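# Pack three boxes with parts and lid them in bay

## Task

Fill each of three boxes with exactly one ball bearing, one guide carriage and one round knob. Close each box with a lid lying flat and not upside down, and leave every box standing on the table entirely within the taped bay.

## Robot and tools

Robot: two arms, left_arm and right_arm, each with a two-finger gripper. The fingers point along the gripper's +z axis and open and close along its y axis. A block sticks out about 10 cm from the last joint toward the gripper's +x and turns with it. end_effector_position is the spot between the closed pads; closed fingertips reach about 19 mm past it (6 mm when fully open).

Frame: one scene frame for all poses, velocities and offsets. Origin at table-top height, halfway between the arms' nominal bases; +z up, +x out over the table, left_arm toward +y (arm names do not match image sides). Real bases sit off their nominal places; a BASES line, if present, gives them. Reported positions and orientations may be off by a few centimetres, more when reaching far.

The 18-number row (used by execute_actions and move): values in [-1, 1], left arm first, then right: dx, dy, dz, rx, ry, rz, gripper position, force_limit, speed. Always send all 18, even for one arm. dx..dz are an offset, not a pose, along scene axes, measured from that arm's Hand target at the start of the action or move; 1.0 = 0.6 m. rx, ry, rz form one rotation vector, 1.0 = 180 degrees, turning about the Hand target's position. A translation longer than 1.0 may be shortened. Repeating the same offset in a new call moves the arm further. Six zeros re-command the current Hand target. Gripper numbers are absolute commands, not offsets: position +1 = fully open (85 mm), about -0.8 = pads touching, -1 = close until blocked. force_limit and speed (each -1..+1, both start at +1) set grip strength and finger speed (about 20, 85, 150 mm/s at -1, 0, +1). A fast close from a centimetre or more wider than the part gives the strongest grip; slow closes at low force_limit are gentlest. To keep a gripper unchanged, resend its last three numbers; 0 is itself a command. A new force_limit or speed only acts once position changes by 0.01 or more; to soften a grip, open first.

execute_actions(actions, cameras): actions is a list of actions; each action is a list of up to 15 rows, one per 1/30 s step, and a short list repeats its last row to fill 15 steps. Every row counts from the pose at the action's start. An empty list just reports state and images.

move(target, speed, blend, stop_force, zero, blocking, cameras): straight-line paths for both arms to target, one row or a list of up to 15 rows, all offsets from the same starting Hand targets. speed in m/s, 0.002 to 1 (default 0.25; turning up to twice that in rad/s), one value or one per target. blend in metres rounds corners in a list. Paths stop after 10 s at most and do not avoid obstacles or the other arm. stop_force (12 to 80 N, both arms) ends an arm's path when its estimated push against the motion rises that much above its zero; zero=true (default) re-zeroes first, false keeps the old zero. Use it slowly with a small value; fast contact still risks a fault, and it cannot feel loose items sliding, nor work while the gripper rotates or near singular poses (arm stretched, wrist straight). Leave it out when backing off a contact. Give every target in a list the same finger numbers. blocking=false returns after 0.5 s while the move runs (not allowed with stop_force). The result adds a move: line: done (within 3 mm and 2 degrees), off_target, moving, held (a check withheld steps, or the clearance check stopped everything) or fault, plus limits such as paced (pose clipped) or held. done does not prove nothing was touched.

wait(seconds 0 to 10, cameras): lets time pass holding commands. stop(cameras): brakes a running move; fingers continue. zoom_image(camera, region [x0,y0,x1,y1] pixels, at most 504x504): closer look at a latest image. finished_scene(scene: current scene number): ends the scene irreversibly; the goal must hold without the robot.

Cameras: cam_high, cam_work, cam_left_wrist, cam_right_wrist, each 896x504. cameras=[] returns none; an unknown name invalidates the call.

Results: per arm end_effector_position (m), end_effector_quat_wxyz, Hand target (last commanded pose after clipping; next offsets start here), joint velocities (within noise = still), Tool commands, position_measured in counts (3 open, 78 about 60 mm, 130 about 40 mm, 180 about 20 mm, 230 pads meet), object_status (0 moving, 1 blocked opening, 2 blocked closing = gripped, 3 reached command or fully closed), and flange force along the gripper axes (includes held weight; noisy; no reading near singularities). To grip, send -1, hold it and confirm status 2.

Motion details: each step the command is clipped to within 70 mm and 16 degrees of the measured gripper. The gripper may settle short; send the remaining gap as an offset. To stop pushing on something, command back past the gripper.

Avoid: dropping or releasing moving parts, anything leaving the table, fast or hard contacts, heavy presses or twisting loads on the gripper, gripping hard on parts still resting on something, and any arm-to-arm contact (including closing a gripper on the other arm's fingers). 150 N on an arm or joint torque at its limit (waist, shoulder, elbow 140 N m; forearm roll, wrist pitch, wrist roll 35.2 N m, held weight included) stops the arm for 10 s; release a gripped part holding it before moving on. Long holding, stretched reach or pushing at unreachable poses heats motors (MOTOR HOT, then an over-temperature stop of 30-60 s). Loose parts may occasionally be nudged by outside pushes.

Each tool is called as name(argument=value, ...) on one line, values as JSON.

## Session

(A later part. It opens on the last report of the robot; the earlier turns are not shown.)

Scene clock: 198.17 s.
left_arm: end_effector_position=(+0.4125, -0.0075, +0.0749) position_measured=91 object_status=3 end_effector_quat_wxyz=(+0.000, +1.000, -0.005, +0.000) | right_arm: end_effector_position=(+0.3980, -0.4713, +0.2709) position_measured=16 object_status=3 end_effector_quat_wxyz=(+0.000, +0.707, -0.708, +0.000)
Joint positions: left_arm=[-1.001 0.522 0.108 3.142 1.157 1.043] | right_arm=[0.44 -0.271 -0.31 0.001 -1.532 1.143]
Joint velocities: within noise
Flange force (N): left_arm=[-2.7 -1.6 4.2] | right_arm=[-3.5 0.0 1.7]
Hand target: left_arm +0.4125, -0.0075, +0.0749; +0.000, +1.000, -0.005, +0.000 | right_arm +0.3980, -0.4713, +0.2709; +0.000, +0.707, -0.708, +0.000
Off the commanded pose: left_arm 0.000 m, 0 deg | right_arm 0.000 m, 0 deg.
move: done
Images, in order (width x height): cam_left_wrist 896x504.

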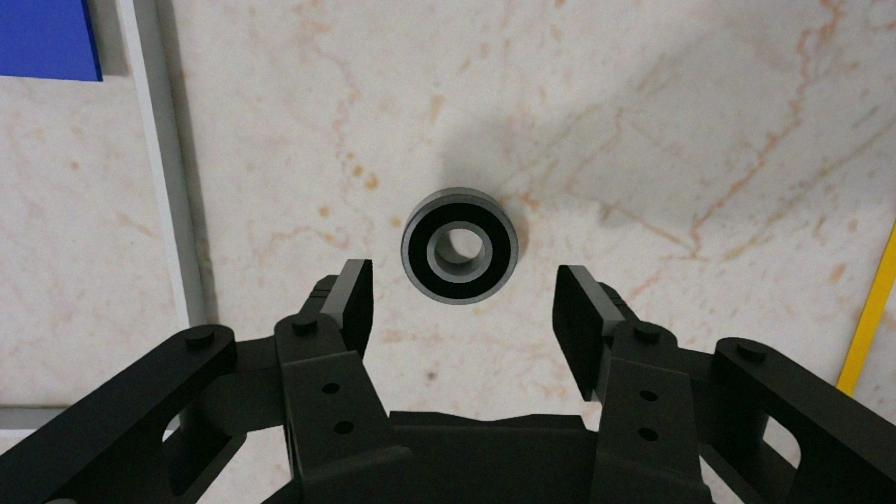

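move(target=[[0.005,0.0,-0.09,0,0,0,0.3,-0.5,-1,0,0,0,0,0,0,0.9,-1,-1]], speed=0.08, cameras=["cam_left_wrist"])

move(target=[0,0,0,0,0,0,-1,-0.4,-1,0,0,0,0,0,0,0.9,-1,-1], cameras=[])

move(target=[[0,0,0.18,0,0,0,-1,-0.4,-1,0,0,0,0,0,0,0.9,-1,-1],[0.235,0.0,0.18,0,0,0,-1,-0.4,-1,0,0,0,0,0,0,0.9,-1,-1]], speed=0.1, cameras=["cam_left_wrist","cam_work"])

zoom_image(camera="cam_work", region=[380, 180, 540, 340])

Scene clock: 199.47 s.
left_arm: end_effector_position=(+0.4155, -0.0075, +0.0209) position_measured=91 object_status=3 end_effector_quat_wxyz=(+0.000, +1.000, -0.005, +0.000) | right_arm: end_effector_position=(+0.3980, -0.4713, +0.2709) position_measured=16 object_status=3 end_effector_quat_wxyz=(+0.000, +0.707, -0.708, +0.000)
Joint positions: left_arm=[-0.997 0.586 0.068 3.142 1.053 1.038] | right_arm=[0.44 -0.271 -0.31 0.001 -1.532 1.143]
Joint velocities: within noise
Flange force (N): left_arm=[-3.8 -1.9 3.4] | right_arm=[-3.8 1.4 2.6]
Hand target: left_arm +0.4155, -0.0075, +0.0209; +0.000, +1.000, -0.005, +0.000 | right_arm +0.3980, -0.4713, +0.2709; +0.000, +0.707, -0.708, +0.000
Off the commanded pose: left_arm 0.000 m, 0 deg | right_arm 0.000 m, 0 deg.
move: done
Images, in order (width x height): cam_left_wrist 896x504.

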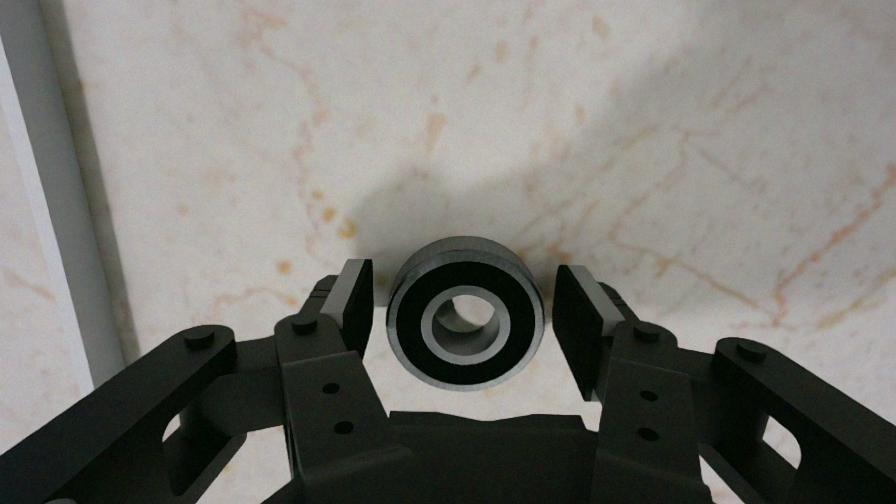

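Scene clock: 200.27 s.
left_arm: end_effector_position=(+0.4155, -0.0075, +0.0209) position_measured=116 object_status=0 end_effector_quat_wxyz=(+0.000, +1.000, -0.005, +0.000) | right_arm: end_effector_position=(+0.3980, -0.4713, +0.2709) position_measured=16 object_status=3 end_effector_quat_wxyz=(+0.000, +0.707, -0.708, +0.000)
Joint positions: left_arm=[-0.997 0.586 0.068 3.142 1.052 1.038] | right_arm=[0.44 -0.271 -0.31 0.001 -1.532 1.143]
Joint velocities: within noise
Flange force (N): left_arm=[-6.4 -3.7 -10.4] | right_arm=[-2.7 -0.1 2.7]
Hand target: left_arm +0.4155, -0.0075, +0.0209; +0.000, +1.000, -0.005, +0.000 | right_arm +0.3980, -0.4713, +0.2709; +0.000, +0.707, -0.708, +0.000
Off the commanded pose: left_arm 0.000 m, 0 deg | right_arm 0.000 m, 0 deg.
move: done
No camera images: "cameras" was empty.

Scene clock: 203.20 s.
left_arm: end_effector_position=(+0.5565, -0.0075, +0.1289) position_measured=116 object_status=2 end_effector_quat_wxyz=(+0.000, +1.000, -0.005, +0.000) | right_arm: end_effector_position=(+0.3980, -0.4713, +0.2709) position_measured=16 object_status=3 end_effector_quat_wxyz=(+0.000, +0.707, -0.708, +0.000)
Joint positions: left_arm=[-0.819 0.75 0.601 3.142 1.422 0.861] | right_arm=[0.44 -0.271 -0.31 0.001 -1.532 1.143]
Joint velocities: within noise
Flange force (N): left_arm=[-5.3 -2.7 5.5] | right_arm=[-2.4 0.6 2.2]
Hand target: left_arm +0.5565, -0.0075, +0.1289; +0.000, +1.000, -0.005, +0.000 | right_arm +0.3980, -0.4713, +0.2709; +0.000, +0.707, -0.708, +0.000
Off the commanded pose: left_arm 0.000 m, 0 deg | right_arm 0.000 m, 0 deg.
move: done
Images, in order (width x height): cam_work 896x504, cam_left_wrist 896x504.

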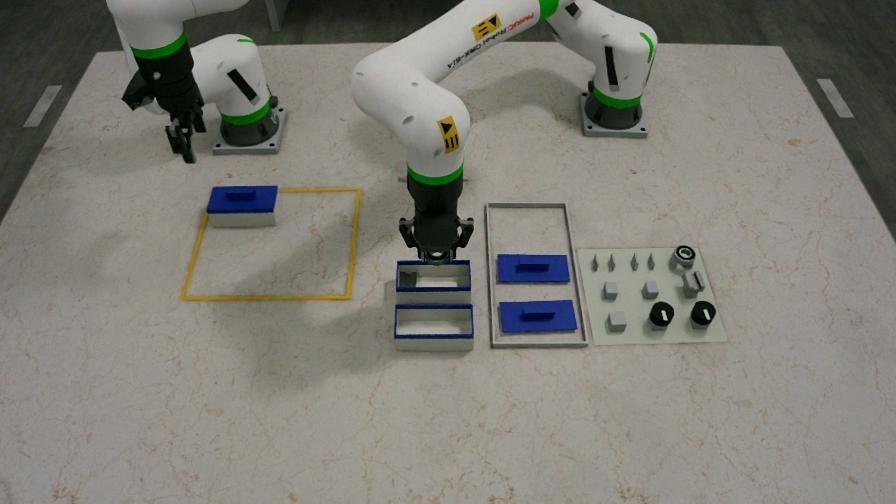

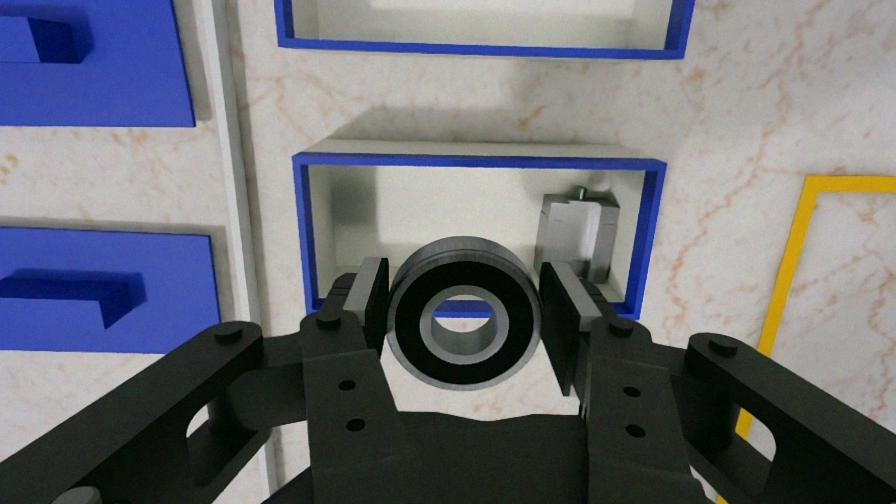

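Scaled by 3.150 from the camera's 896x504 image, which has a finer 1280x720 frame.

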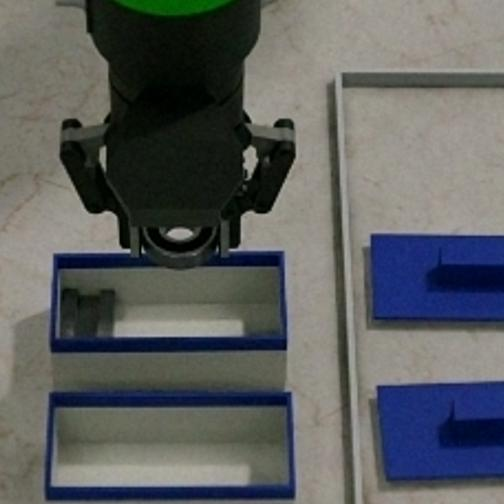

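move(target=[[-0.0025,0.0175,0.0,0,0,0,-1,-0.4,-1,0,0,0,0,0,0,0.9,-1,-1],[-0.0025,0.0175,-0.15,0,0,0,-1,-0.4,-1,0,0,0,0,0,0,0.9,-1,-1]], speed=0.1, cameras=["cam_left_wrist"])

move(target=[0,0,-0.04,0,0,0,-1,-0.4,-1,0,0,0,0,0,0,0.9,-1,-1], speed=0.012, stop_force=12, cameras=["cam_left_wrist","cam_work"])

Scene clock: 205.00 s.
left_arm: end_effector_position=(+0.5550, +0.0030, +0.0389) position_measured=116 object_status=2 end_effector_quat_wxyz=(+0.000, +1.000, -0.005, +0.000) | right_arm: end_effector_position=(+0.3980, -0.4713, +0.2709) position_measured=16 object_status=3 end_effector_quat_wxyz=(+0.000, +0.707, -0.708, +0.000)
Joint positions: left_arm=[-0.811 0.789 0.451 3.142 1.233 0.853] | right_arm=[0.44 -0.271 -0.31 0.001 -1.532 1.143]
Joint velocities: within noise
Flange force (N): left_arm=[-5.4 -2.6 4.4] | right_arm=[-2.4 0.1 2.7]
Hand target: left_arm +0.5550, +0.0030, +0.0389; +0.000, +1.000, -0.005, +0.000 | right_arm +0.3980, -0.4713, +0.2709; +0.000, +0.707, -0.708, +0.000
Off the commanded pose: left_arm 0.000 m, 0 deg | right_arm 0.000 m, 0 deg.
move: done
Images, in order (width x height): cam_left_wrist 896x504.

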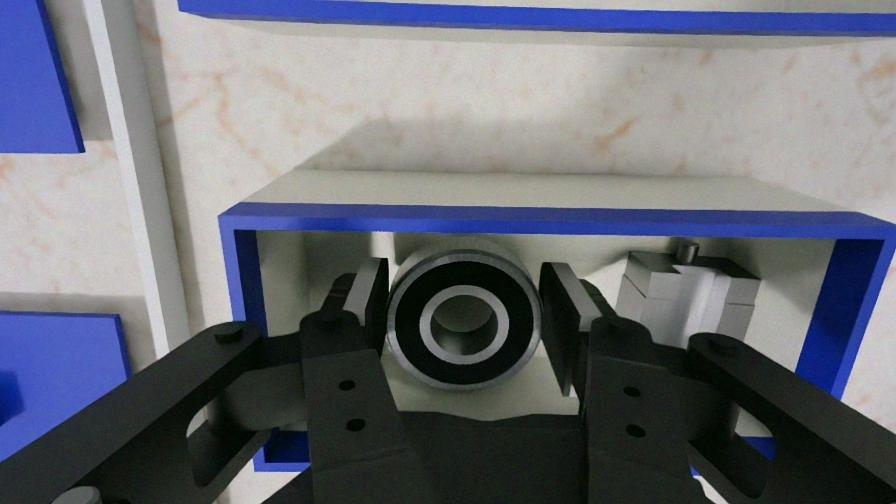

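Scene clock: 206.67 s.
left_arm: end_effector_position=(+0.5551, +0.0030, +0.0262) position_measured=116 object_status=2 end_effector_quat_wxyz=(+0.000, +1.000, -0.005, +0.000) | right_arm: end_effector_position=(+0.3980, -0.4713, +0.2709) position_measured=16 object_status=3 end_effector_quat_wxyz=(+0.000, +0.707, -0.708, +0.000)
Joint positions: left_arm=[-0.811 0.801 0.44 3.142 1.21 0.853] | right_arm=[0.44 -0.271 -0.31 0.001 -1.532 1.143]
Joint velocities: within noise
Flange force (N): left_arm=[-13.3 -1.8 -18.0] | right_arm=[-3.2 1.5 3.0]
Hand target: left_arm +0.5551, +0.0030, +0.0262; +0.000, +1.000, -0.005, +0.000 (not the last commanded pose) | right_arm +0.3980, -0.4713, +0.2709; +0.000, +0.707, -0.708, +0.000
Off the commanded pose: left_arm 0.011 m, 0 deg | right_arm 0.000 m, 0 deg.
move: contact (left_arm)
Images, in order (width x height): cam_work 896x504, cam_left_wrist 896x504.

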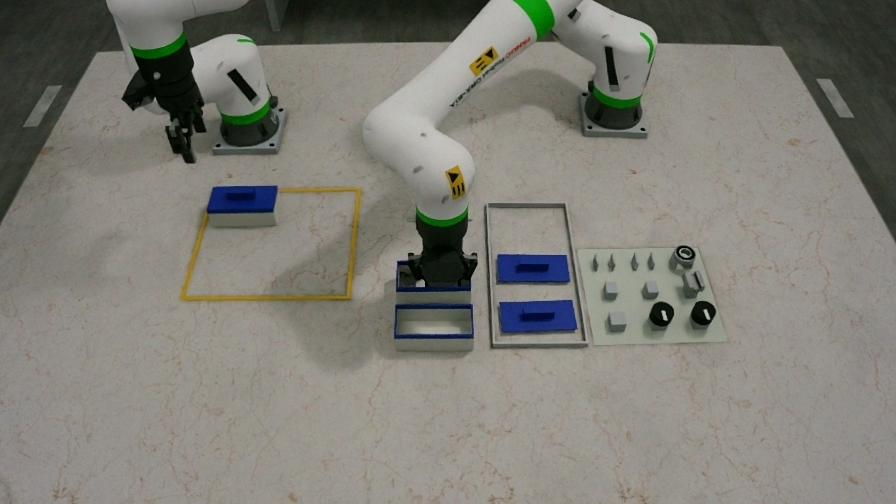

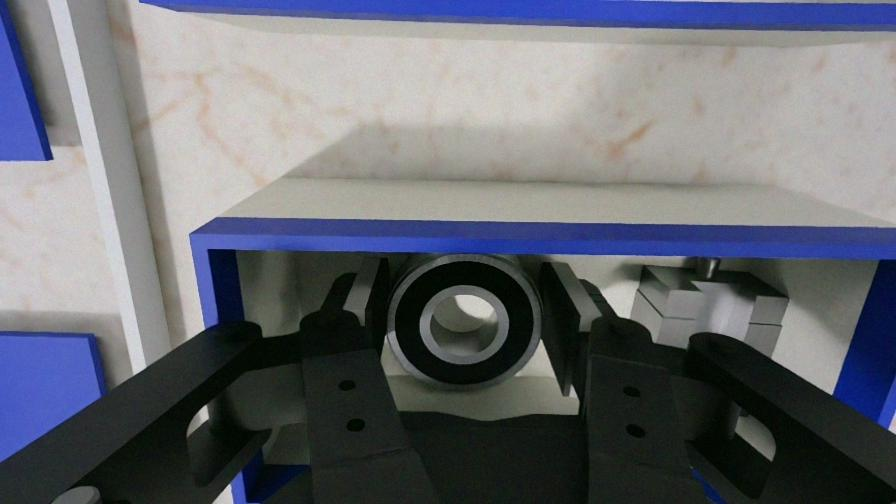

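move(target=[0,0,0.001,0,0,0,0.2,-0.4,-1,0,0,0,0,0,0,0.9,-1,-1], cameras=[])

move(target=[[0,0,0.09,0,0,0,0.2,-0.4,-1,0,0,0,0,0,0,0.9,-1,-1],[0,-0.058,0.09,0,0,0,-0.9,-0.4,0.5,0,0,0,0,0,0,0.9,-1,-1],[0,-0.058,0.017,0,0,0,-0.9,-0.4,0.5,0,0,0,0,0,0,0.9,-1,-1]], speed=[0.1,0.12,0.08], cameras=["cam_left_wrist","cam_work"])

move(target=[0,0.056,0,0,0,0,-0.9,-0.4,0.5,0,0,0,0,0,0,0.9,-1,-1], speed=0.02, stop_force=12, cameras=["cam_left_wrist"])

move(target=[0,-0.003,0.12,0,0,0,-0.9,-0.4,0.5,0,0,0,0,0,0,0.9,-1,-1], speed=0.12, cameras=["cam_left_wrist","cam_work"])

Scene clock: 207.70 s.
left_arm: end_effector_position=(+0.5550, +0.0030, +0.0268) position_measured=104 object_status=3 end_effector_quat_wxyz=(+0.000, +1.000, -0.005, +0.000) | right_arm: end_effector_position=(+0.3980, -0.4713, +0.2709) position_measured=16 object_status=3 end_effector_quat_wxyz=(+0.000, +0.707, -0.708, +0.000)
Joint positions: left_arm=[-0.811 0.8 0.441 3.142 1.212 0.853] | right_arm=[0.44 -0.271 -0.31 0.001 -1.532 1.143]
Joint velocities: within noise
Flange force (N): left_arm=[-4.2 -1.7 3.3] | right_arm=[-2.2 -1.3 2.3]
Hand target: left_arm +0.5551, +0.0030, +0.0268; +0.000, +1.000, -0.005, +0.000 | right_arm +0.3980, -0.4713, +0.2709; +0.000, +0.707, -0.708, +0.000
Off the commanded pose: left_arm 0.000 m, 0 deg | right_arm 0.000 m, 0 deg.
move: done
No camera images: "cameras" was empty.

Scene clock: 210.53 s.
left_arm: end_effector_position=(+0.5551, -0.0318, +0.0371) position_measured=233 object_status=3 end_effector_quat_wxyz=(+0.000, +1.000, -0.005, +0.000) | right_arm: end_effector_position=(+0.3980, -0.4713, +0.2709) position_measured=16 object_status=3 end_effector_quat_wxyz=(+0.000, +0.707, -0.708, +0.000)
Joint positions: left_arm=[-0.843 0.851 0.554 3.142 1.274 0.885] | right_arm=[0.44 -0.271 -0.31 0.001 -1.532 1.143]
Joint velocities: within noise
Flange force (N): left_arm=[-5.1 -2.8 3.9] | right_arm=[-2.7 0.5 2.2]
Hand target: left_arm +0.5551, -0.0318, +0.0370; +0.000, +1.000, -0.005, +0.000 | right_arm +0.3980, -0.4713, +0.2709; +0.000, +0.707, -0.708, +0.000
Off the commanded pose: left_arm 0.000 m, 0 deg | right_arm 0.000 m, 0 deg.
move: done
Images, in order (width x height): cam_work 896x504, cam_left_wrist 896x504.

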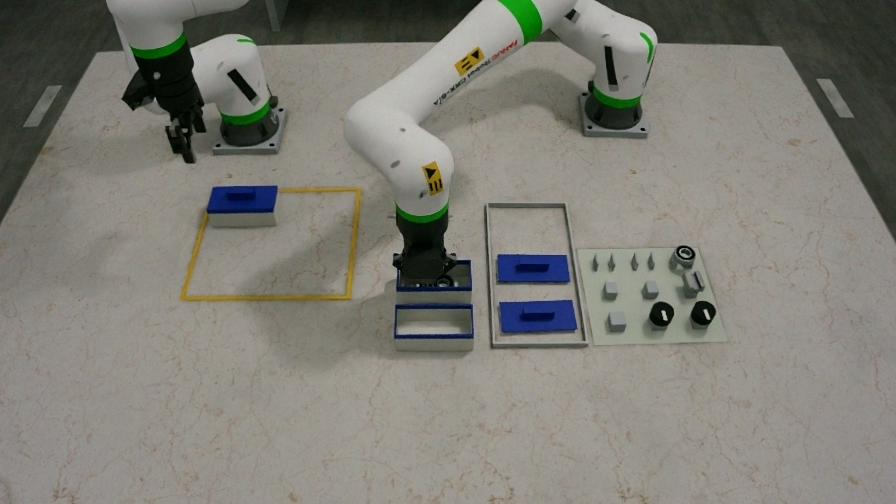

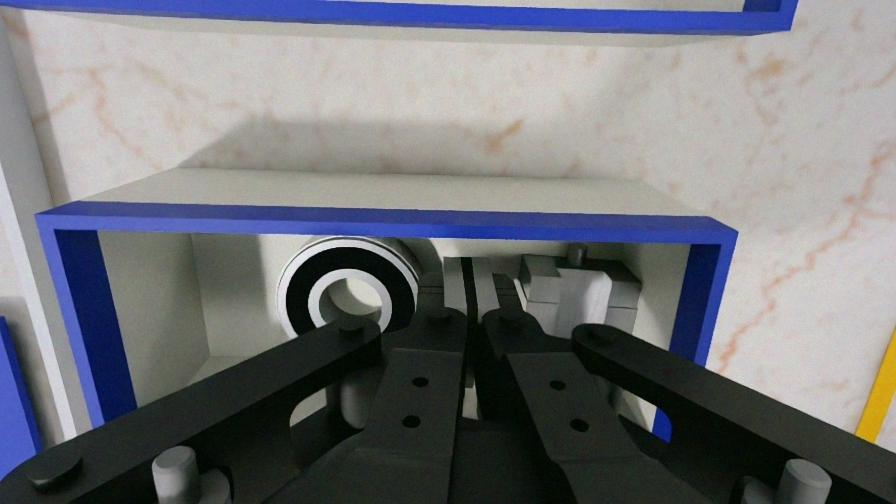

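Scene clock: 212.87 s.
left_arm: end_effector_position=(+0.5551, +0.0018, +0.0370) position_measured=233 object_status=3 end_effector_quat_wxyz=(+0.000, +1.000, -0.005, +0.000) | right_arm: end_effector_position=(+0.3980, -0.4713, +0.2709) position_measured=16 object_status=3 end_effector_quat_wxyz=(+0.000, +0.707, -0.708, +0.000)
Joint positions: left_arm=[-0.812 0.793 0.453 3.142 1.231 0.854] | right_arm=[0.44 -0.271 -0.31 0.001 -1.532 1.143]
Joint velocities: within noise
Flange force (N): left_arm=[-5.0 -1.0 0.4] | right_arm=[-2.1 1.6 2.4]
Hand target: left_arm +0.5551, +0.0018, +0.0370; +0.000, +1.000, -0.005, +0.000 | right_arm +0.3980, -0.4713, +0.2709; +0.000, +0.707, -0.708, +0.000
Off the commanded pose: left_arm 0.000 m, 0 deg | right_arm 0.000 m, 0 deg.
move: done
Images, in order (width x height): cam_left_wrist 896x504.

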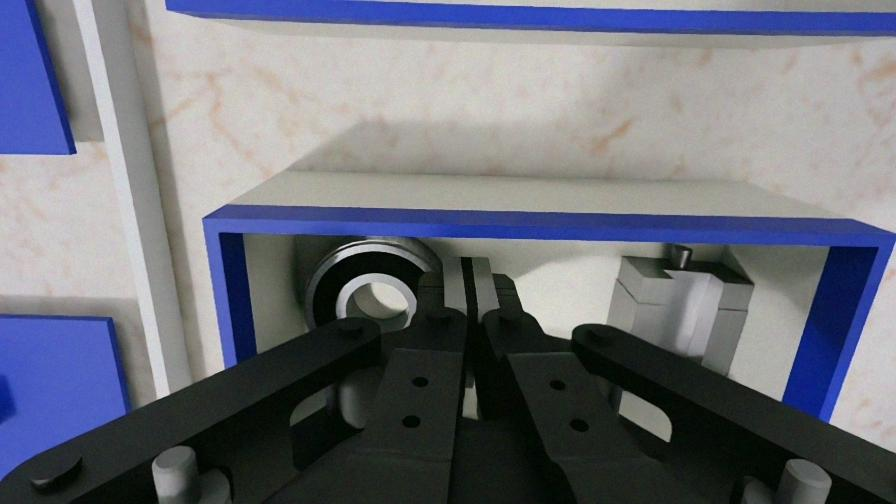

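Scene clock: 213.83 s.
left_arm: end_effector_position=(+0.5551, +0.0000, +0.1091) position_measured=233 object_status=3 end_effector_quat_wxyz=(+0.000, +1.000, -0.005, +0.000) | right_arm: end_effector_position=(+0.3980, -0.4713, +0.2709) position_measured=16 object_status=3 end_effector_quat_wxyz=(+0.000, +0.707, -0.708, +0.000)
Joint positions: left_arm=[-0.814 0.742 0.542 3.142 1.371 0.856] | right_arm=[0.44 -0.271 -0.31 0.001 -1.532 1.143]
Joint velocities: within noise
Flange force (N): left_arm=[-4.4 -2.1 4.1] | right_arm=[-2.9 0.8 2.6]
Hand target: left_arm +0.5551, +0.0000, +0.1090; +0.000, +1.000, -0.005, +0.000 | right_arm +0.3980, -0.4713, +0.2709; +0.000, +0.707, -0.708, +0.000
Off the commanded pose: left_arm 0.000 m, 0 deg | right_arm 0.000 m, 0 deg.
move: done
Images, in order (width x height): cam_work 896x504, cam_left_wrist 896x504.

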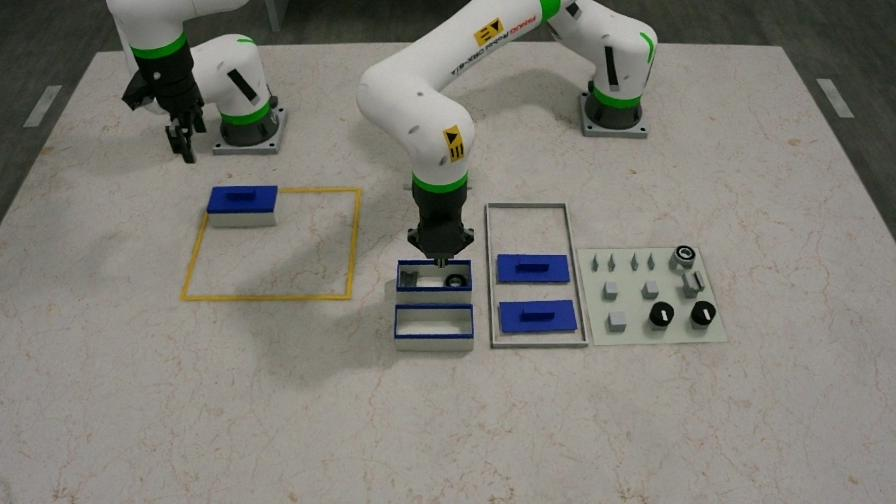

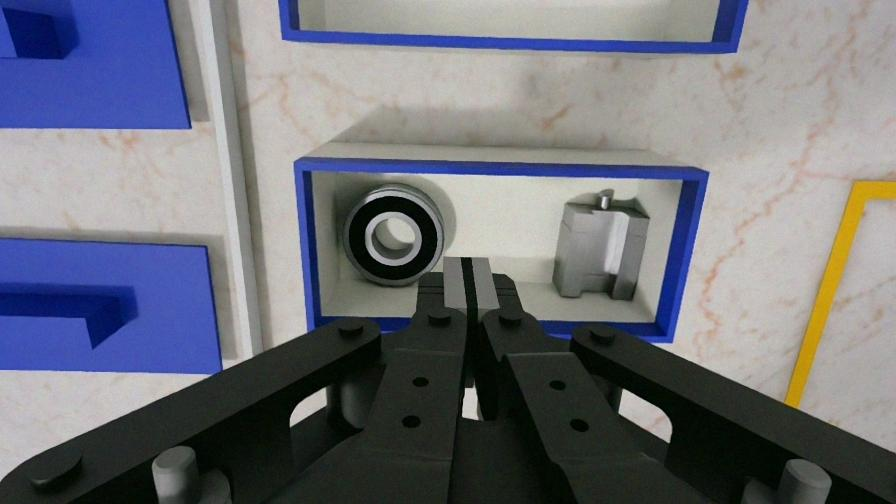

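move(target=[[0,-0.047,0.0,0,0,0,-0.9,-0.4,0.5,0,0,0,0,0,0,0.9,-1,-1],[0,-0.047,-0.12,0,0,0,-0.9,-0.4,0.5,0,0,0,0,0,0,0.9,-1,-1]], speed=0.1, cameras=[])

move(target=[0,-0.025,0,0,0,0,-0.9,-0.4,0.5,0,0,0,0,0,0,0.9,-1,-1], speed=0.02, stop_force=12, cameras=["cam_left_wrist"])

move(target=[0,0.003,0.12,0,0,0,-0.9,-0.4,0.5,0,0,0,0,0,0,0.9,-1,-1], speed=0.12, cameras=["cam_left_wrist","cam_work"])

Scene clock: 215.70 s.
left_arm: end_effector_position=(+0.5550, -0.0283, +0.0371) position_measured=233 object_status=3 end_effector_quat_wxyz=(+0.000, +1.000, -0.005, +0.000) | right_arm: end_effector_position=(+0.3980, -0.4713, +0.2709) position_measured=16 object_status=3 end_effector_quat_wxyz=(+0.000, +0.707, -0.708, +0.000)
Joint positions: left_arm=[-0.84 0.844 0.542 3.142 1.269 0.881] | right_arm=[0.44 -0.271 -0.31 0.001 -1.532 1.143]
Joint velocities: within noise
Flange force (N): left_arm=[-5.9 -3.2 3.5] | right_arm=[-2.8 -0.2 2.2]
Hand target: left_arm +0.5551, -0.0282, +0.0370; +0.000, +1.000, -0.005, +0.000 | right_arm +0.3980, -0.4713, +0.2709; +0.000, +0.707, -0.708, +0.000
Off the commanded pose: left_arm 0.000 m, 0 deg | right_arm 0.000 m, 0 deg.
move: done
No camera images: "cameras" was empty.

Scene clock: 217.10 s.
left_arm: end_effector_position=(+0.5551, -0.0432, +0.0370) position_measured=233 object_status=3 end_effector_quat_wxyz=(+0.000, +1.000, -0.005, +0.000) | right_arm: end_effector_position=(+0.3980, -0.4713, +0.2709) position_measured=16 object_status=3 end_effector_quat_wxyz=(+0.000, +0.707, -0.708, +0.000)
Joint positions: left_arm=[-0.853 0.872 0.591 3.142 1.29 0.894] | right_arm=[0.44 -0.271 -0.31 0.001 -1.532 1.143]
Joint velocities: within noise
Flange force (N): left_arm=[-4.5 -2.3 3.3] | right_arm=[-2.7 0.4 2.0]
Hand target: left_arm +0.5551, -0.0432, +0.0370; +0.000, +1.000, -0.005, +0.000 | right_arm +0.3980, -0.4713, +0.2709; +0.000, +0.707, -0.708, +0.000
Off the commanded pose: left_arm 0.000 m, 0 deg | right_arm 0.000 m, 0 deg.
move: done
Images, in order (width x height): cam_left_wrist 896x504.

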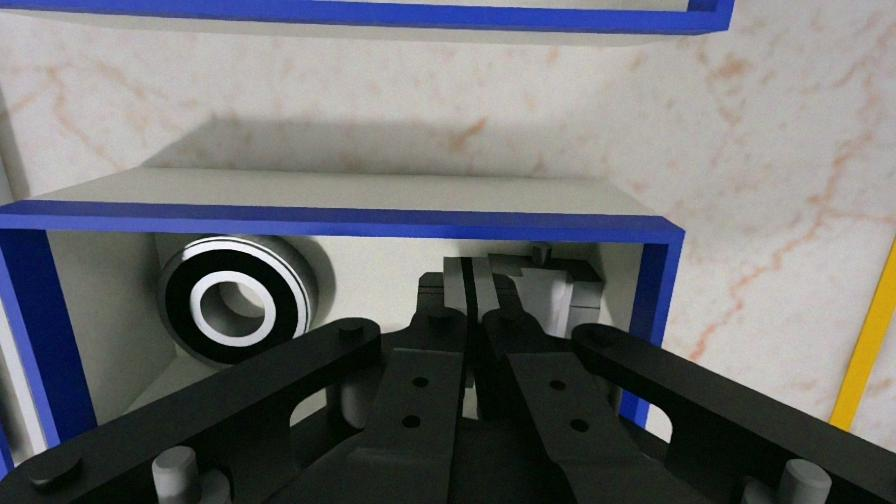

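Scene clock: 218.07 s.
left_arm: end_effector_position=(+0.5551, -0.0414, +0.1091) position_measured=233 object_status=3 end_effector_quat_wxyz=(+0.000, +1.000, -0.005, +0.000) | right_arm: end_effector_position=(+0.3980, -0.4713, +0.2709) position_measured=16 object_status=3 end_effector_quat_wxyz=(+0.000, +0.707, -0.708, +0.000)
Joint positions: left_arm=[-0.851 0.822 0.676 3.142 1.425 0.893] | right_arm=[0.44 -0.271 -0.31 0.001 -1.532 1.143]
Joint velocities: within noise
Flange force (N): left_arm=[-4.2 -2.4 3.6] | right_arm=[-2.5 0.7 2.4]
Hand target: left_arm +0.5551, -0.0414, +0.1090; +0.000, +1.000, -0.005, +0.000 | right_arm +0.3980, -0.4713, +0.2709; +0.000, +0.707, -0.708, +0.000
Off the commanded pose: left_arm 0.000 m, 0 deg | right_arm 0.000 m, 0 deg.
move: done
Images, in order (width x height): cam_work 896x504, cam_left_wrist 896x504.

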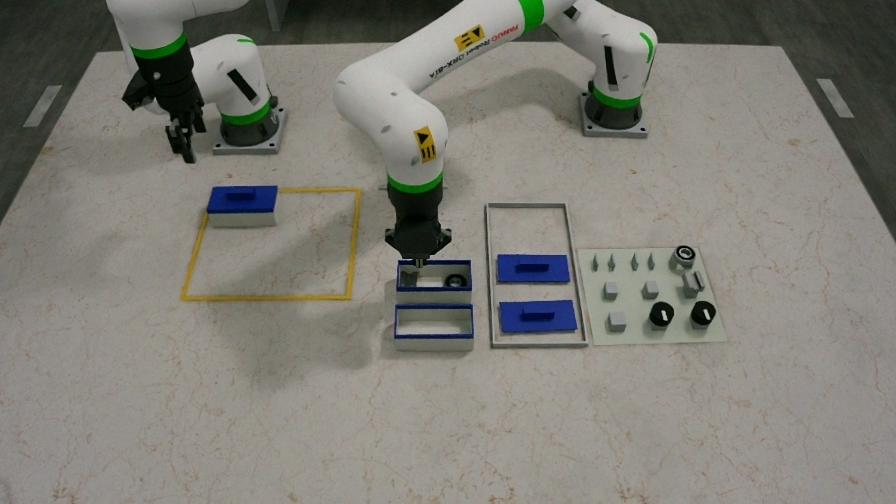

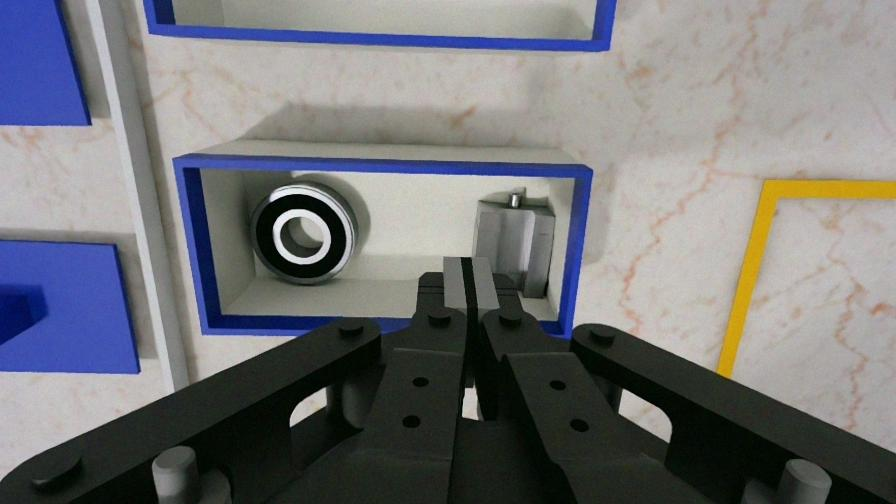

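move(target=[[0,0.047,0.0,0,0,0,-0.9,-0.4,0.5,0,0,0,0,0,0,0.9,-1,-1],[0,0.047,-0.12,0,0,0,-0.9,-0.4,0.5,0,0,0,0,0,0,0.9,-1,-1]], speed=0.1, cameras=[])

move(target=[0,0.033,0,0,0,0,-0.9,-0.4,0.5,0,0,0,0,0,0,0.9,-1,-1], speed=0.02, stop_force=12, cameras=["cam_left_wrist"])

move(target=[0,-0.003,0.12,0,0,0,-0.9,-0.4,0.5,0,0,0,0,0,0,0.9,-1,-1], speed=0.12, cameras=["cam_left_wrist"])

Scene clock: 219.93 s.
left_arm: end_effector_position=(+0.5551, -0.0132, +0.0371) position_measured=233 object_status=3 end_effector_quat_wxyz=(+0.000, +1.000, -0.005, +0.000) | right_arm: end_effector_position=(+0.3980, -0.4713, +0.2709) position_measured=16 object_status=3 end_effector_quat_wxyz=(+0.000, +0.707, -0.708, +0.000)
Joint positions: left_arm=[-0.826 0.818 0.496 3.142 1.25 0.868] | right_arm=[0.44 -0.271 -0.31 0.001 -1.532 1.143]
Joint velocities: within noise
Flange force (N): left_arm=[-4.5 -2.2 3.6] | right_arm=[-3.1 -0.5 1.6]
Hand target: left_arm +0.5551, -0.0132, +0.0370; +0.000, +1.000, -0.005, +0.000 | right_arm +0.3980, -0.4713, +0.2709; +0.000, +0.707, -0.708, +0.000
Off the commanded pose: left_arm 0.000 m, 0 deg | right_arm 0.000 m, 0 deg.
move: done
No camera images: "cameras" was empty.

Scene clock: 221.60 s.
left_arm: end_effector_position=(+0.5551, +0.0066, +0.0370) position_measured=233 object_status=3 end_effector_quat_wxyz=(+0.000, +1.000, -0.005, +0.000) | right_arm: end_effector_position=(+0.3980, -0.4713, +0.2709) position_measured=16 object_status=3 end_effector_quat_wxyz=(+0.000, +0.707, -0.708, +0.000)
Joint positions: left_arm=[-0.808 0.785 0.439 3.142 1.226 0.85] | right_arm=[0.44 -0.271 -0.31 0.001 -1.532 1.143]
Joint velocities: within noise
Flange force (N): left_arm=[-4.6 -1.0 0.2] | right_arm=[-3.4 0.9 2.3]
Hand target: left_arm +0.5551, +0.0066, +0.0370; +0.000, +1.000, -0.005, +0.000 | right_arm +0.3980, -0.4713, +0.2709; +0.000, +0.707, -0.708, +0.000
Off the commanded pose: left_arm 0.000 m, 0 deg | right_arm 0.000 m, 0 deg.
move: done
Images, in order (width x height): cam_left_wrist 896x504.

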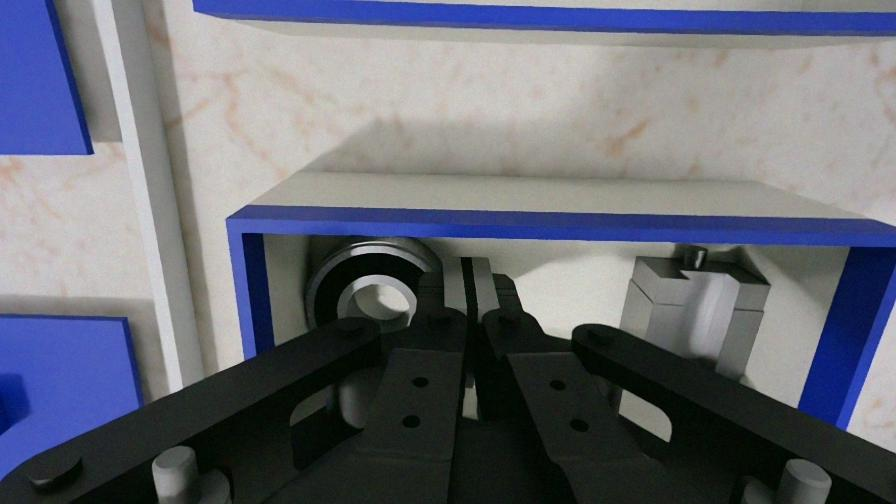

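Scene clock: 222.57 s.
left_arm: end_effector_position=(+0.5551, +0.0048, +0.1091) position_measured=233 object_status=3 end_effector_quat_wxyz=(+0.000, +1.000, -0.005, +0.000) | right_arm: end_effector_position=(+0.3980, -0.4713, +0.2709) position_measured=16 object_status=3 end_effector_quat_wxyz=(+0.000, +0.707, -0.708, +0.000)
Joint positions: left_arm=[-0.81 0.734 0.528 3.142 1.365 0.852] | right_arm=[0.44 -0.271 -0.31 0.001 -1.532 1.143]
Joint velocities: within noise
Flange force (N): left_arm=[-4.3 -1.6 3.8] | right_arm=[-3.4 1.0 2.2]
Hand target: left_arm +0.5551, +0.0048, +0.1090; +0.000, +1.000, -0.005, +0.000 | right_arm +0.3980, -0.4713, +0.2709; +0.000, +0.707, -0.708, +0.000
Off the commanded pose: left_arm 0.000 m, 0 deg | right_arm 0.000 m, 0 deg.
move: done
Images, in order (width x height): cam_left_wrist 896x504.

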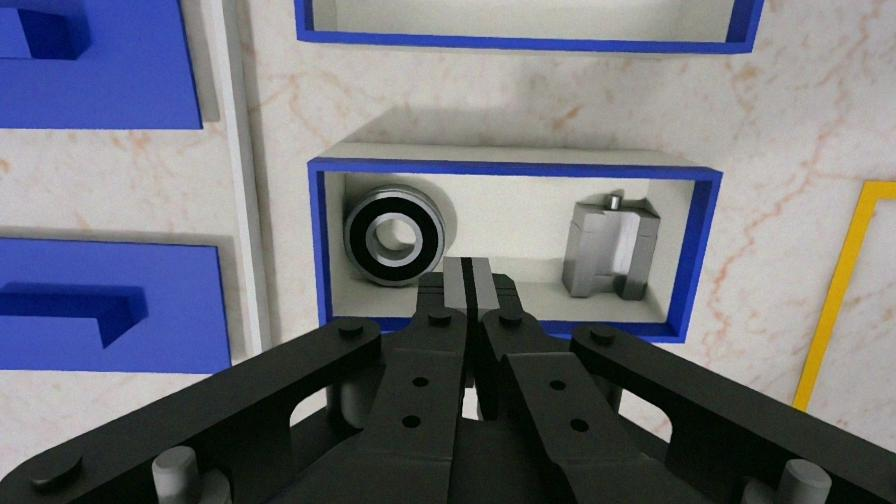

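move(target=[[0.05,0.2,0.13,0,0,0.005,0.4,-0.4,0.5,0,0,0,0,0,0,0.9,-1,-1],[0.1598,0.7045,0.018,0,0,0.005,0.4,-0.4,0.5,0,0,0,0,0,0,0.9,-1,-1]], speed=0.35, blend=[0.05,0], cameras=["cam_left_wrist"])

Scene clock: 224.73 s.
left_arm: end_effector_position=(+0.6509, +0.4274, +0.1199) position_measured=78 object_status=3 end_effector_quat_wxyz=(+0.000, +1.000, +0.003, +0.000) | right_arm: end_effector_position=(+0.3980, -0.4713, +0.2709) position_measured=16 object_status=3 end_effector_quat_wxyz=(+0.000, +0.707, -0.708, +0.000)
Joint positions: left_arm=[-0.182 0.57 0.292 3.142 1.293 0.239] | right_arm=[0.44 -0.271 -0.31 0.001 -1.532 1.143]
Joint velocities: within noise
Flange force (N): left_arm=[-4.1 1.3 4.2] | right_arm=[-2.3 -0.8 2.2]
Hand target: left_arm +0.6509, +0.4275, +0.1198; +0.000, +1.000, +0.003, +0.000 | right_arm +0.3980, -0.4713, +0.2709; +0.000, +0.707, -0.708, +0.000
Off the commanded pose: left_arm 0.000 m, 0 deg | right_arm 0.000 m, 0 deg.
move: done
Images, in order (width x height): cam_left_wrist 896x504.

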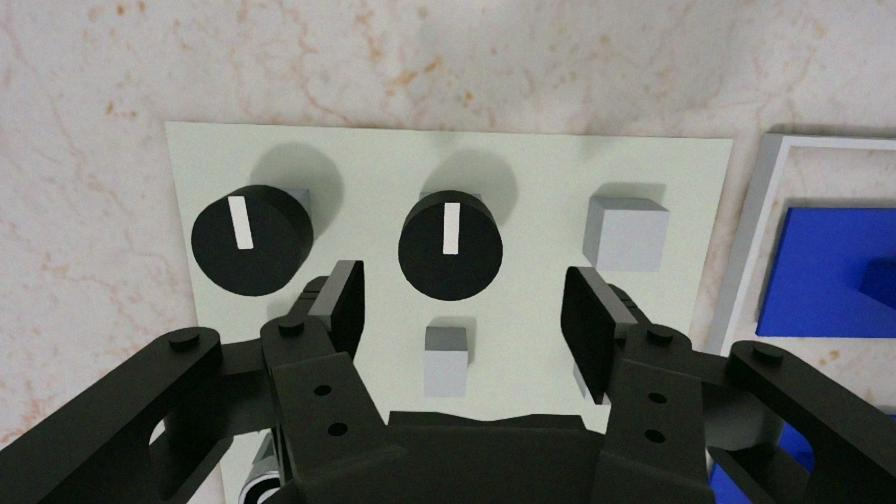

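move(target=[0,0.004,-0.1015,0,0,0,0.4,-0.4,0.5,0,0,0,0,0,0,0.9,-1,-1], speed=0.12, cameras=["cam_left_wrist"])

move(target=[0,0,0,0,0,0,-1,-0.4,-1,0,0,0,0,0,0,0.9,-1,-1], cameras=[])

move(target=[[0,0,0.2,0,0,0,-1,-0.4,-1,0,0,0,0,0,0,0.9,-1,-1],[-0.16,-0.7387,0.1,0,0,-0.005,-1,-0.4,-1,0,0,0,0,0,0,0.9,-1,-1]], speed=[0.12,0.3], blend=[0.03,0], cameras=["cam_left_wrist","cam_work"])

Scene clock: 225.80 s.
left_arm: end_effector_position=(+0.6509, +0.4298, +0.0590) position_measured=78 object_status=3 end_effector_quat_wxyz=(+0.000, +1.000, +0.003, +0.000) | right_arm: end_effector_position=(+0.3980, -0.4713, +0.2709) position_measured=16 object_status=3 end_effector_quat_wxyz=(+0.000, +0.707, -0.708, +0.000)
Joint positions: left_arm=[-0.178 0.621 0.221 3.142 1.172 0.236] | right_arm=[0.44 -0.271 -0.31 0.001 -1.532 1.143]
Joint velocities: within noise
Flange force (N): left_arm=[-2.5 1.5 3.7] | right_arm=[-3.3 1.1 2.2]
Hand target: left_arm +0.6509, +0.4299, +0.0589; +0.000, +1.000, +0.003, +0.000 | right_arm +0.3980, -0.4713, +0.2709; +0.000, +0.707, -0.708, +0.000
Off the commanded pose: left_arm 0.000 m, 0 deg | right_arm 0.000 m, 0 deg.
move: done
Images, in order (width x height): cam_left_wrist 896x504.

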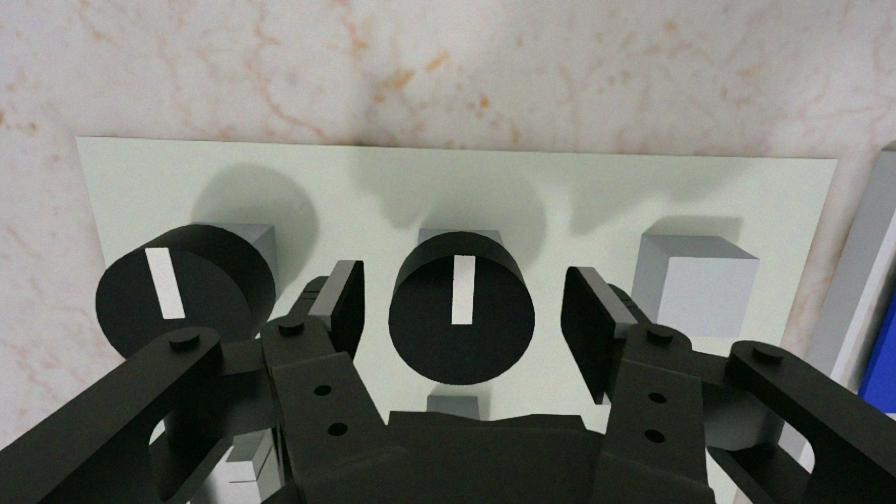

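Scene clock: 227.07 s.
left_arm: end_effector_position=(+0.6509, +0.4299, +0.0589) position_measured=126 object_status=0 end_effector_quat_wxyz=(+0.000, +1.000, +0.003, +0.000) | right_arm: end_effector_position=(+0.3980, -0.4713, +0.2709) position_measured=16 object_status=3 end_effector_quat_wxyz=(+0.000, +0.707, -0.708, +0.000)
Joint positions: left_arm=[-0.178 0.621 0.221 3.142 1.172 0.236] | right_arm=[0.44 -0.271 -0.31 0.001 -1.532 1.143]
Joint velocities: within noise
Flange force (N): left_arm=[-3.0 2.8 -11.7] | right_arm=[-2.1 -0.7 2.6]
Hand target: left_arm +0.6509, +0.4299, +0.0589; +0.000, +1.000, +0.003, +0.000 | right_arm +0.3980, -0.4713, +0.2709; +0.000, +0.707, -0.708, +0.000
Off the commanded pose: left_arm 0.000 m, 0 deg | right_arm 0.000 m, 0 deg.
move: done
No camera images: "cameras" was empty.

Scene clock: 230.07 s.
left_arm: end_effector_position=(+0.5550, -0.0133, +0.1190) position_measured=126 object_status=2 end_effector_quat_wxyz=(+0.000, +1.000, -0.005, +0.000) | right_arm: end_effector_position=(+0.3980, -0.4713, +0.2709) position_measured=16 object_status=3 end_effector_quat_wxyz=(+0.000, +0.707, -0.708, +0.000)
Joint positions: left_arm=[-0.826 0.761 0.597 3.142 1.407 0.868] | right_arm=[0.44 -0.271 -0.31 0.001 -1.532 1.143]
Joint velocities: within noise
Flange force (N): left_arm=[-5.7 -3.2 5.1] | right_arm=[-3.0 0.6 2.2]
Hand target: left_arm +0.5549, -0.0133, +0.1189; +0.000, +1.000, -0.005, +0.000 | right_arm +0.3980, -0.4713, +0.2709; +0.000, +0.707, -0.708, +0.000
Off the commanded pose: left_arm 0.000 m, 0 deg | right_arm 0.000 m, 0 deg.
move: done
Images, in order (width x height): cam_work 896x504, cam_left_wrist 896x504.

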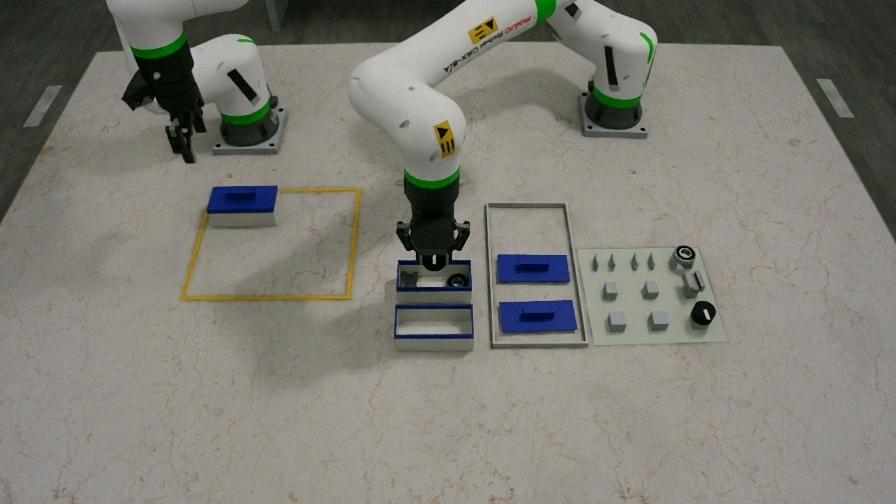

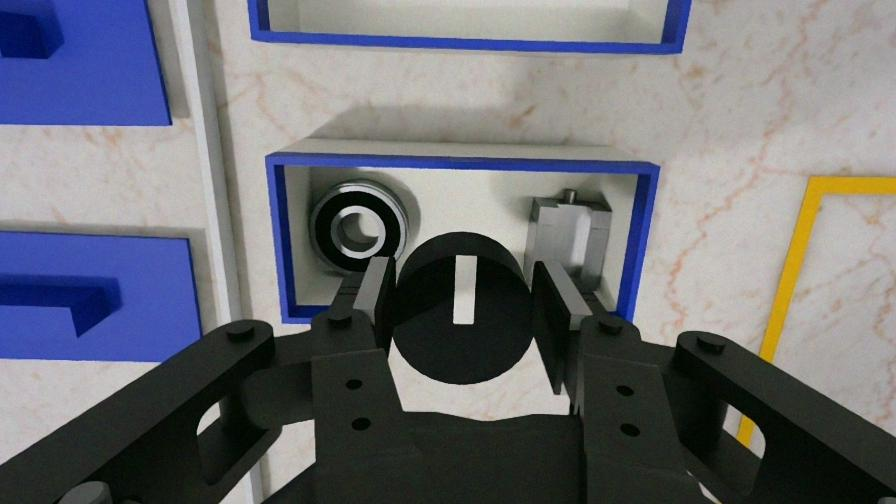

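move(target=[[0.001,-0.006,0,0,0,0,-1,-0.4,-1,0,0,0,0,0,0,0.9,-1,-1],[0.001,-0.006,-0.107,0,0,0,-1,-0.4,-1,0,0,0,0,0,0,0.9,-1,-1]], speed=0.08, cameras=["cam_left_wrist"])

zoom_image(camera="cam_left_wrist", region=[220, 180, 680, 430])

move(target=[0,0,-0.04,0,0,0,-1,-0.4,-1,0,0,0,0,0,0,0.9,-1,-1], speed=0.015, stop_force=12, cameras=["cam_left_wrist"])

Scene clock: 231.50 s.
left_arm: end_effector_position=(+0.5555, -0.0170, +0.0548) position_measured=126 object_status=2 end_effector_quat_wxyz=(+0.000, +1.000, -0.005, +0.000) | right_arm: end_effector_position=(+0.3980, -0.4713, +0.2709) position_measured=16 object_status=3 end_effector_quat_wxyz=(+0.000, +0.707, -0.708, +0.000)
Joint positions: left_arm=[-0.829 0.81 0.527 3.142 1.287 0.871] | right_arm=[0.44 -0.271 -0.31 0.001 -1.532 1.143]
Joint velocities: within noise
Flange force (N): left_arm=[-4.0 -1.9 4.1] | right_arm=[-2.6 -0.4 1.9]
Hand target: left_arm +0.5555, -0.0169, +0.0547; +0.000, +1.000, -0.005, +0.000 | right_arm +0.3980, -0.4713, +0.2709; +0.000, +0.707, -0.708, +0.000
Off the commanded pose: left_arm 0.000 m, 0 deg | right_arm 0.000 m, 0 deg.
move: done
Images, in order (width x height): cam_left_wrist 896x504.

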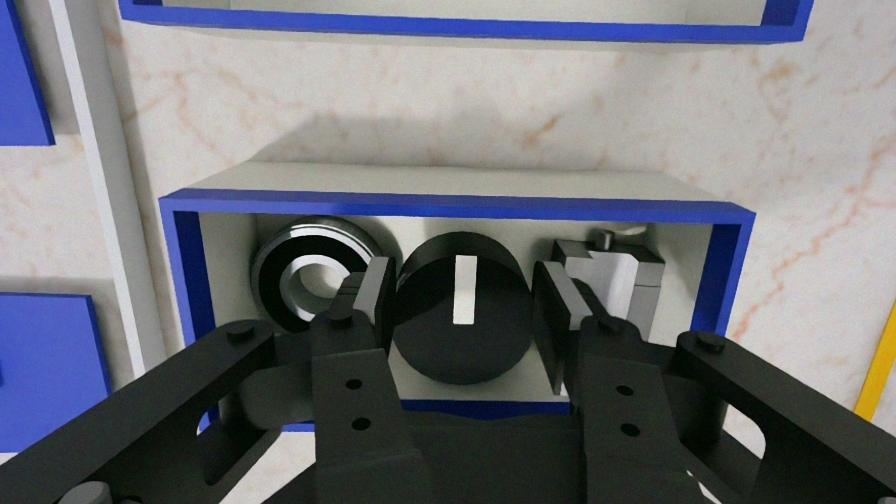

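Scaled by 1.096 from the camera's 896x504 image, which has a finer 1280x720 frame.

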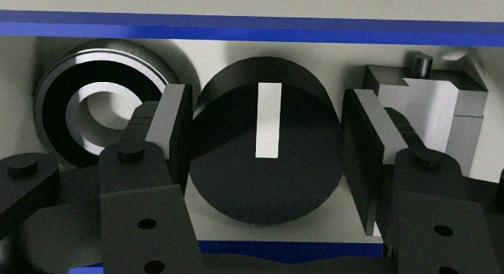

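Scene clock: 233.30 s.
left_arm: end_effector_position=(+0.5556, -0.0170, +0.0369) position_measured=126 object_status=2 end_effector_quat_wxyz=(+0.000, +1.000, -0.005, +0.000) | right_arm: end_effector_position=(+0.3980, -0.4713, +0.2709) position_measured=16 object_status=3 end_effector_quat_wxyz=(+0.000, +0.707, -0.708, +0.000)
Joint positions: left_arm=[-0.829 0.825 0.509 3.142 1.254 0.871] | right_arm=[0.44 -0.271 -0.31 0.001 -1.532 1.143]
Joint velocities: within noise
Flange force (N): left_arm=[-9.1 -4.4 -14.7] | right_arm=[-2.9 -0.3 2.3]
Hand target: left_arm +0.5556, -0.0170, +0.0369; +0.000, +1.000, -0.005, +0.000 (not the last commanded pose) | right_arm +0.3980, -0.4713, +0.2709; +0.000, +0.707, -0.708, +0.000
Off the commanded pose: left_arm 0.006 m, 0 deg | right_arm 0.000 m, 0 deg.
move: contact (left_arm)
Images, in order (width x height): cam_left_wrist 896x504.

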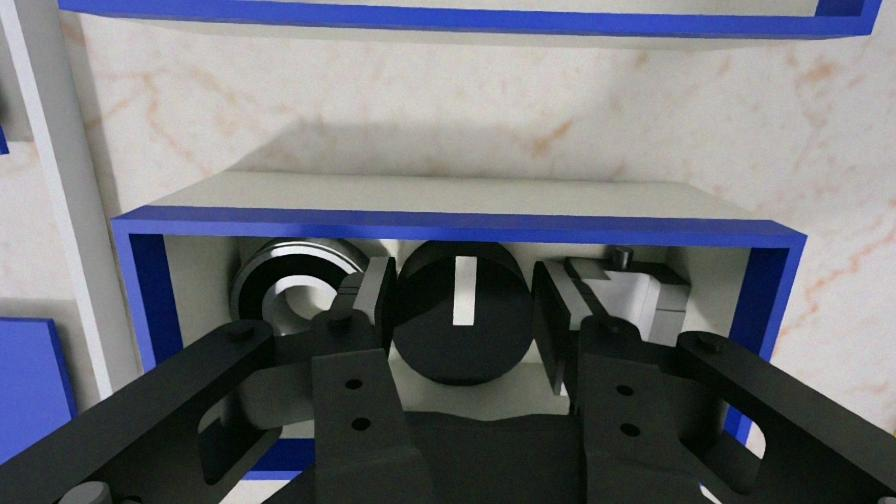

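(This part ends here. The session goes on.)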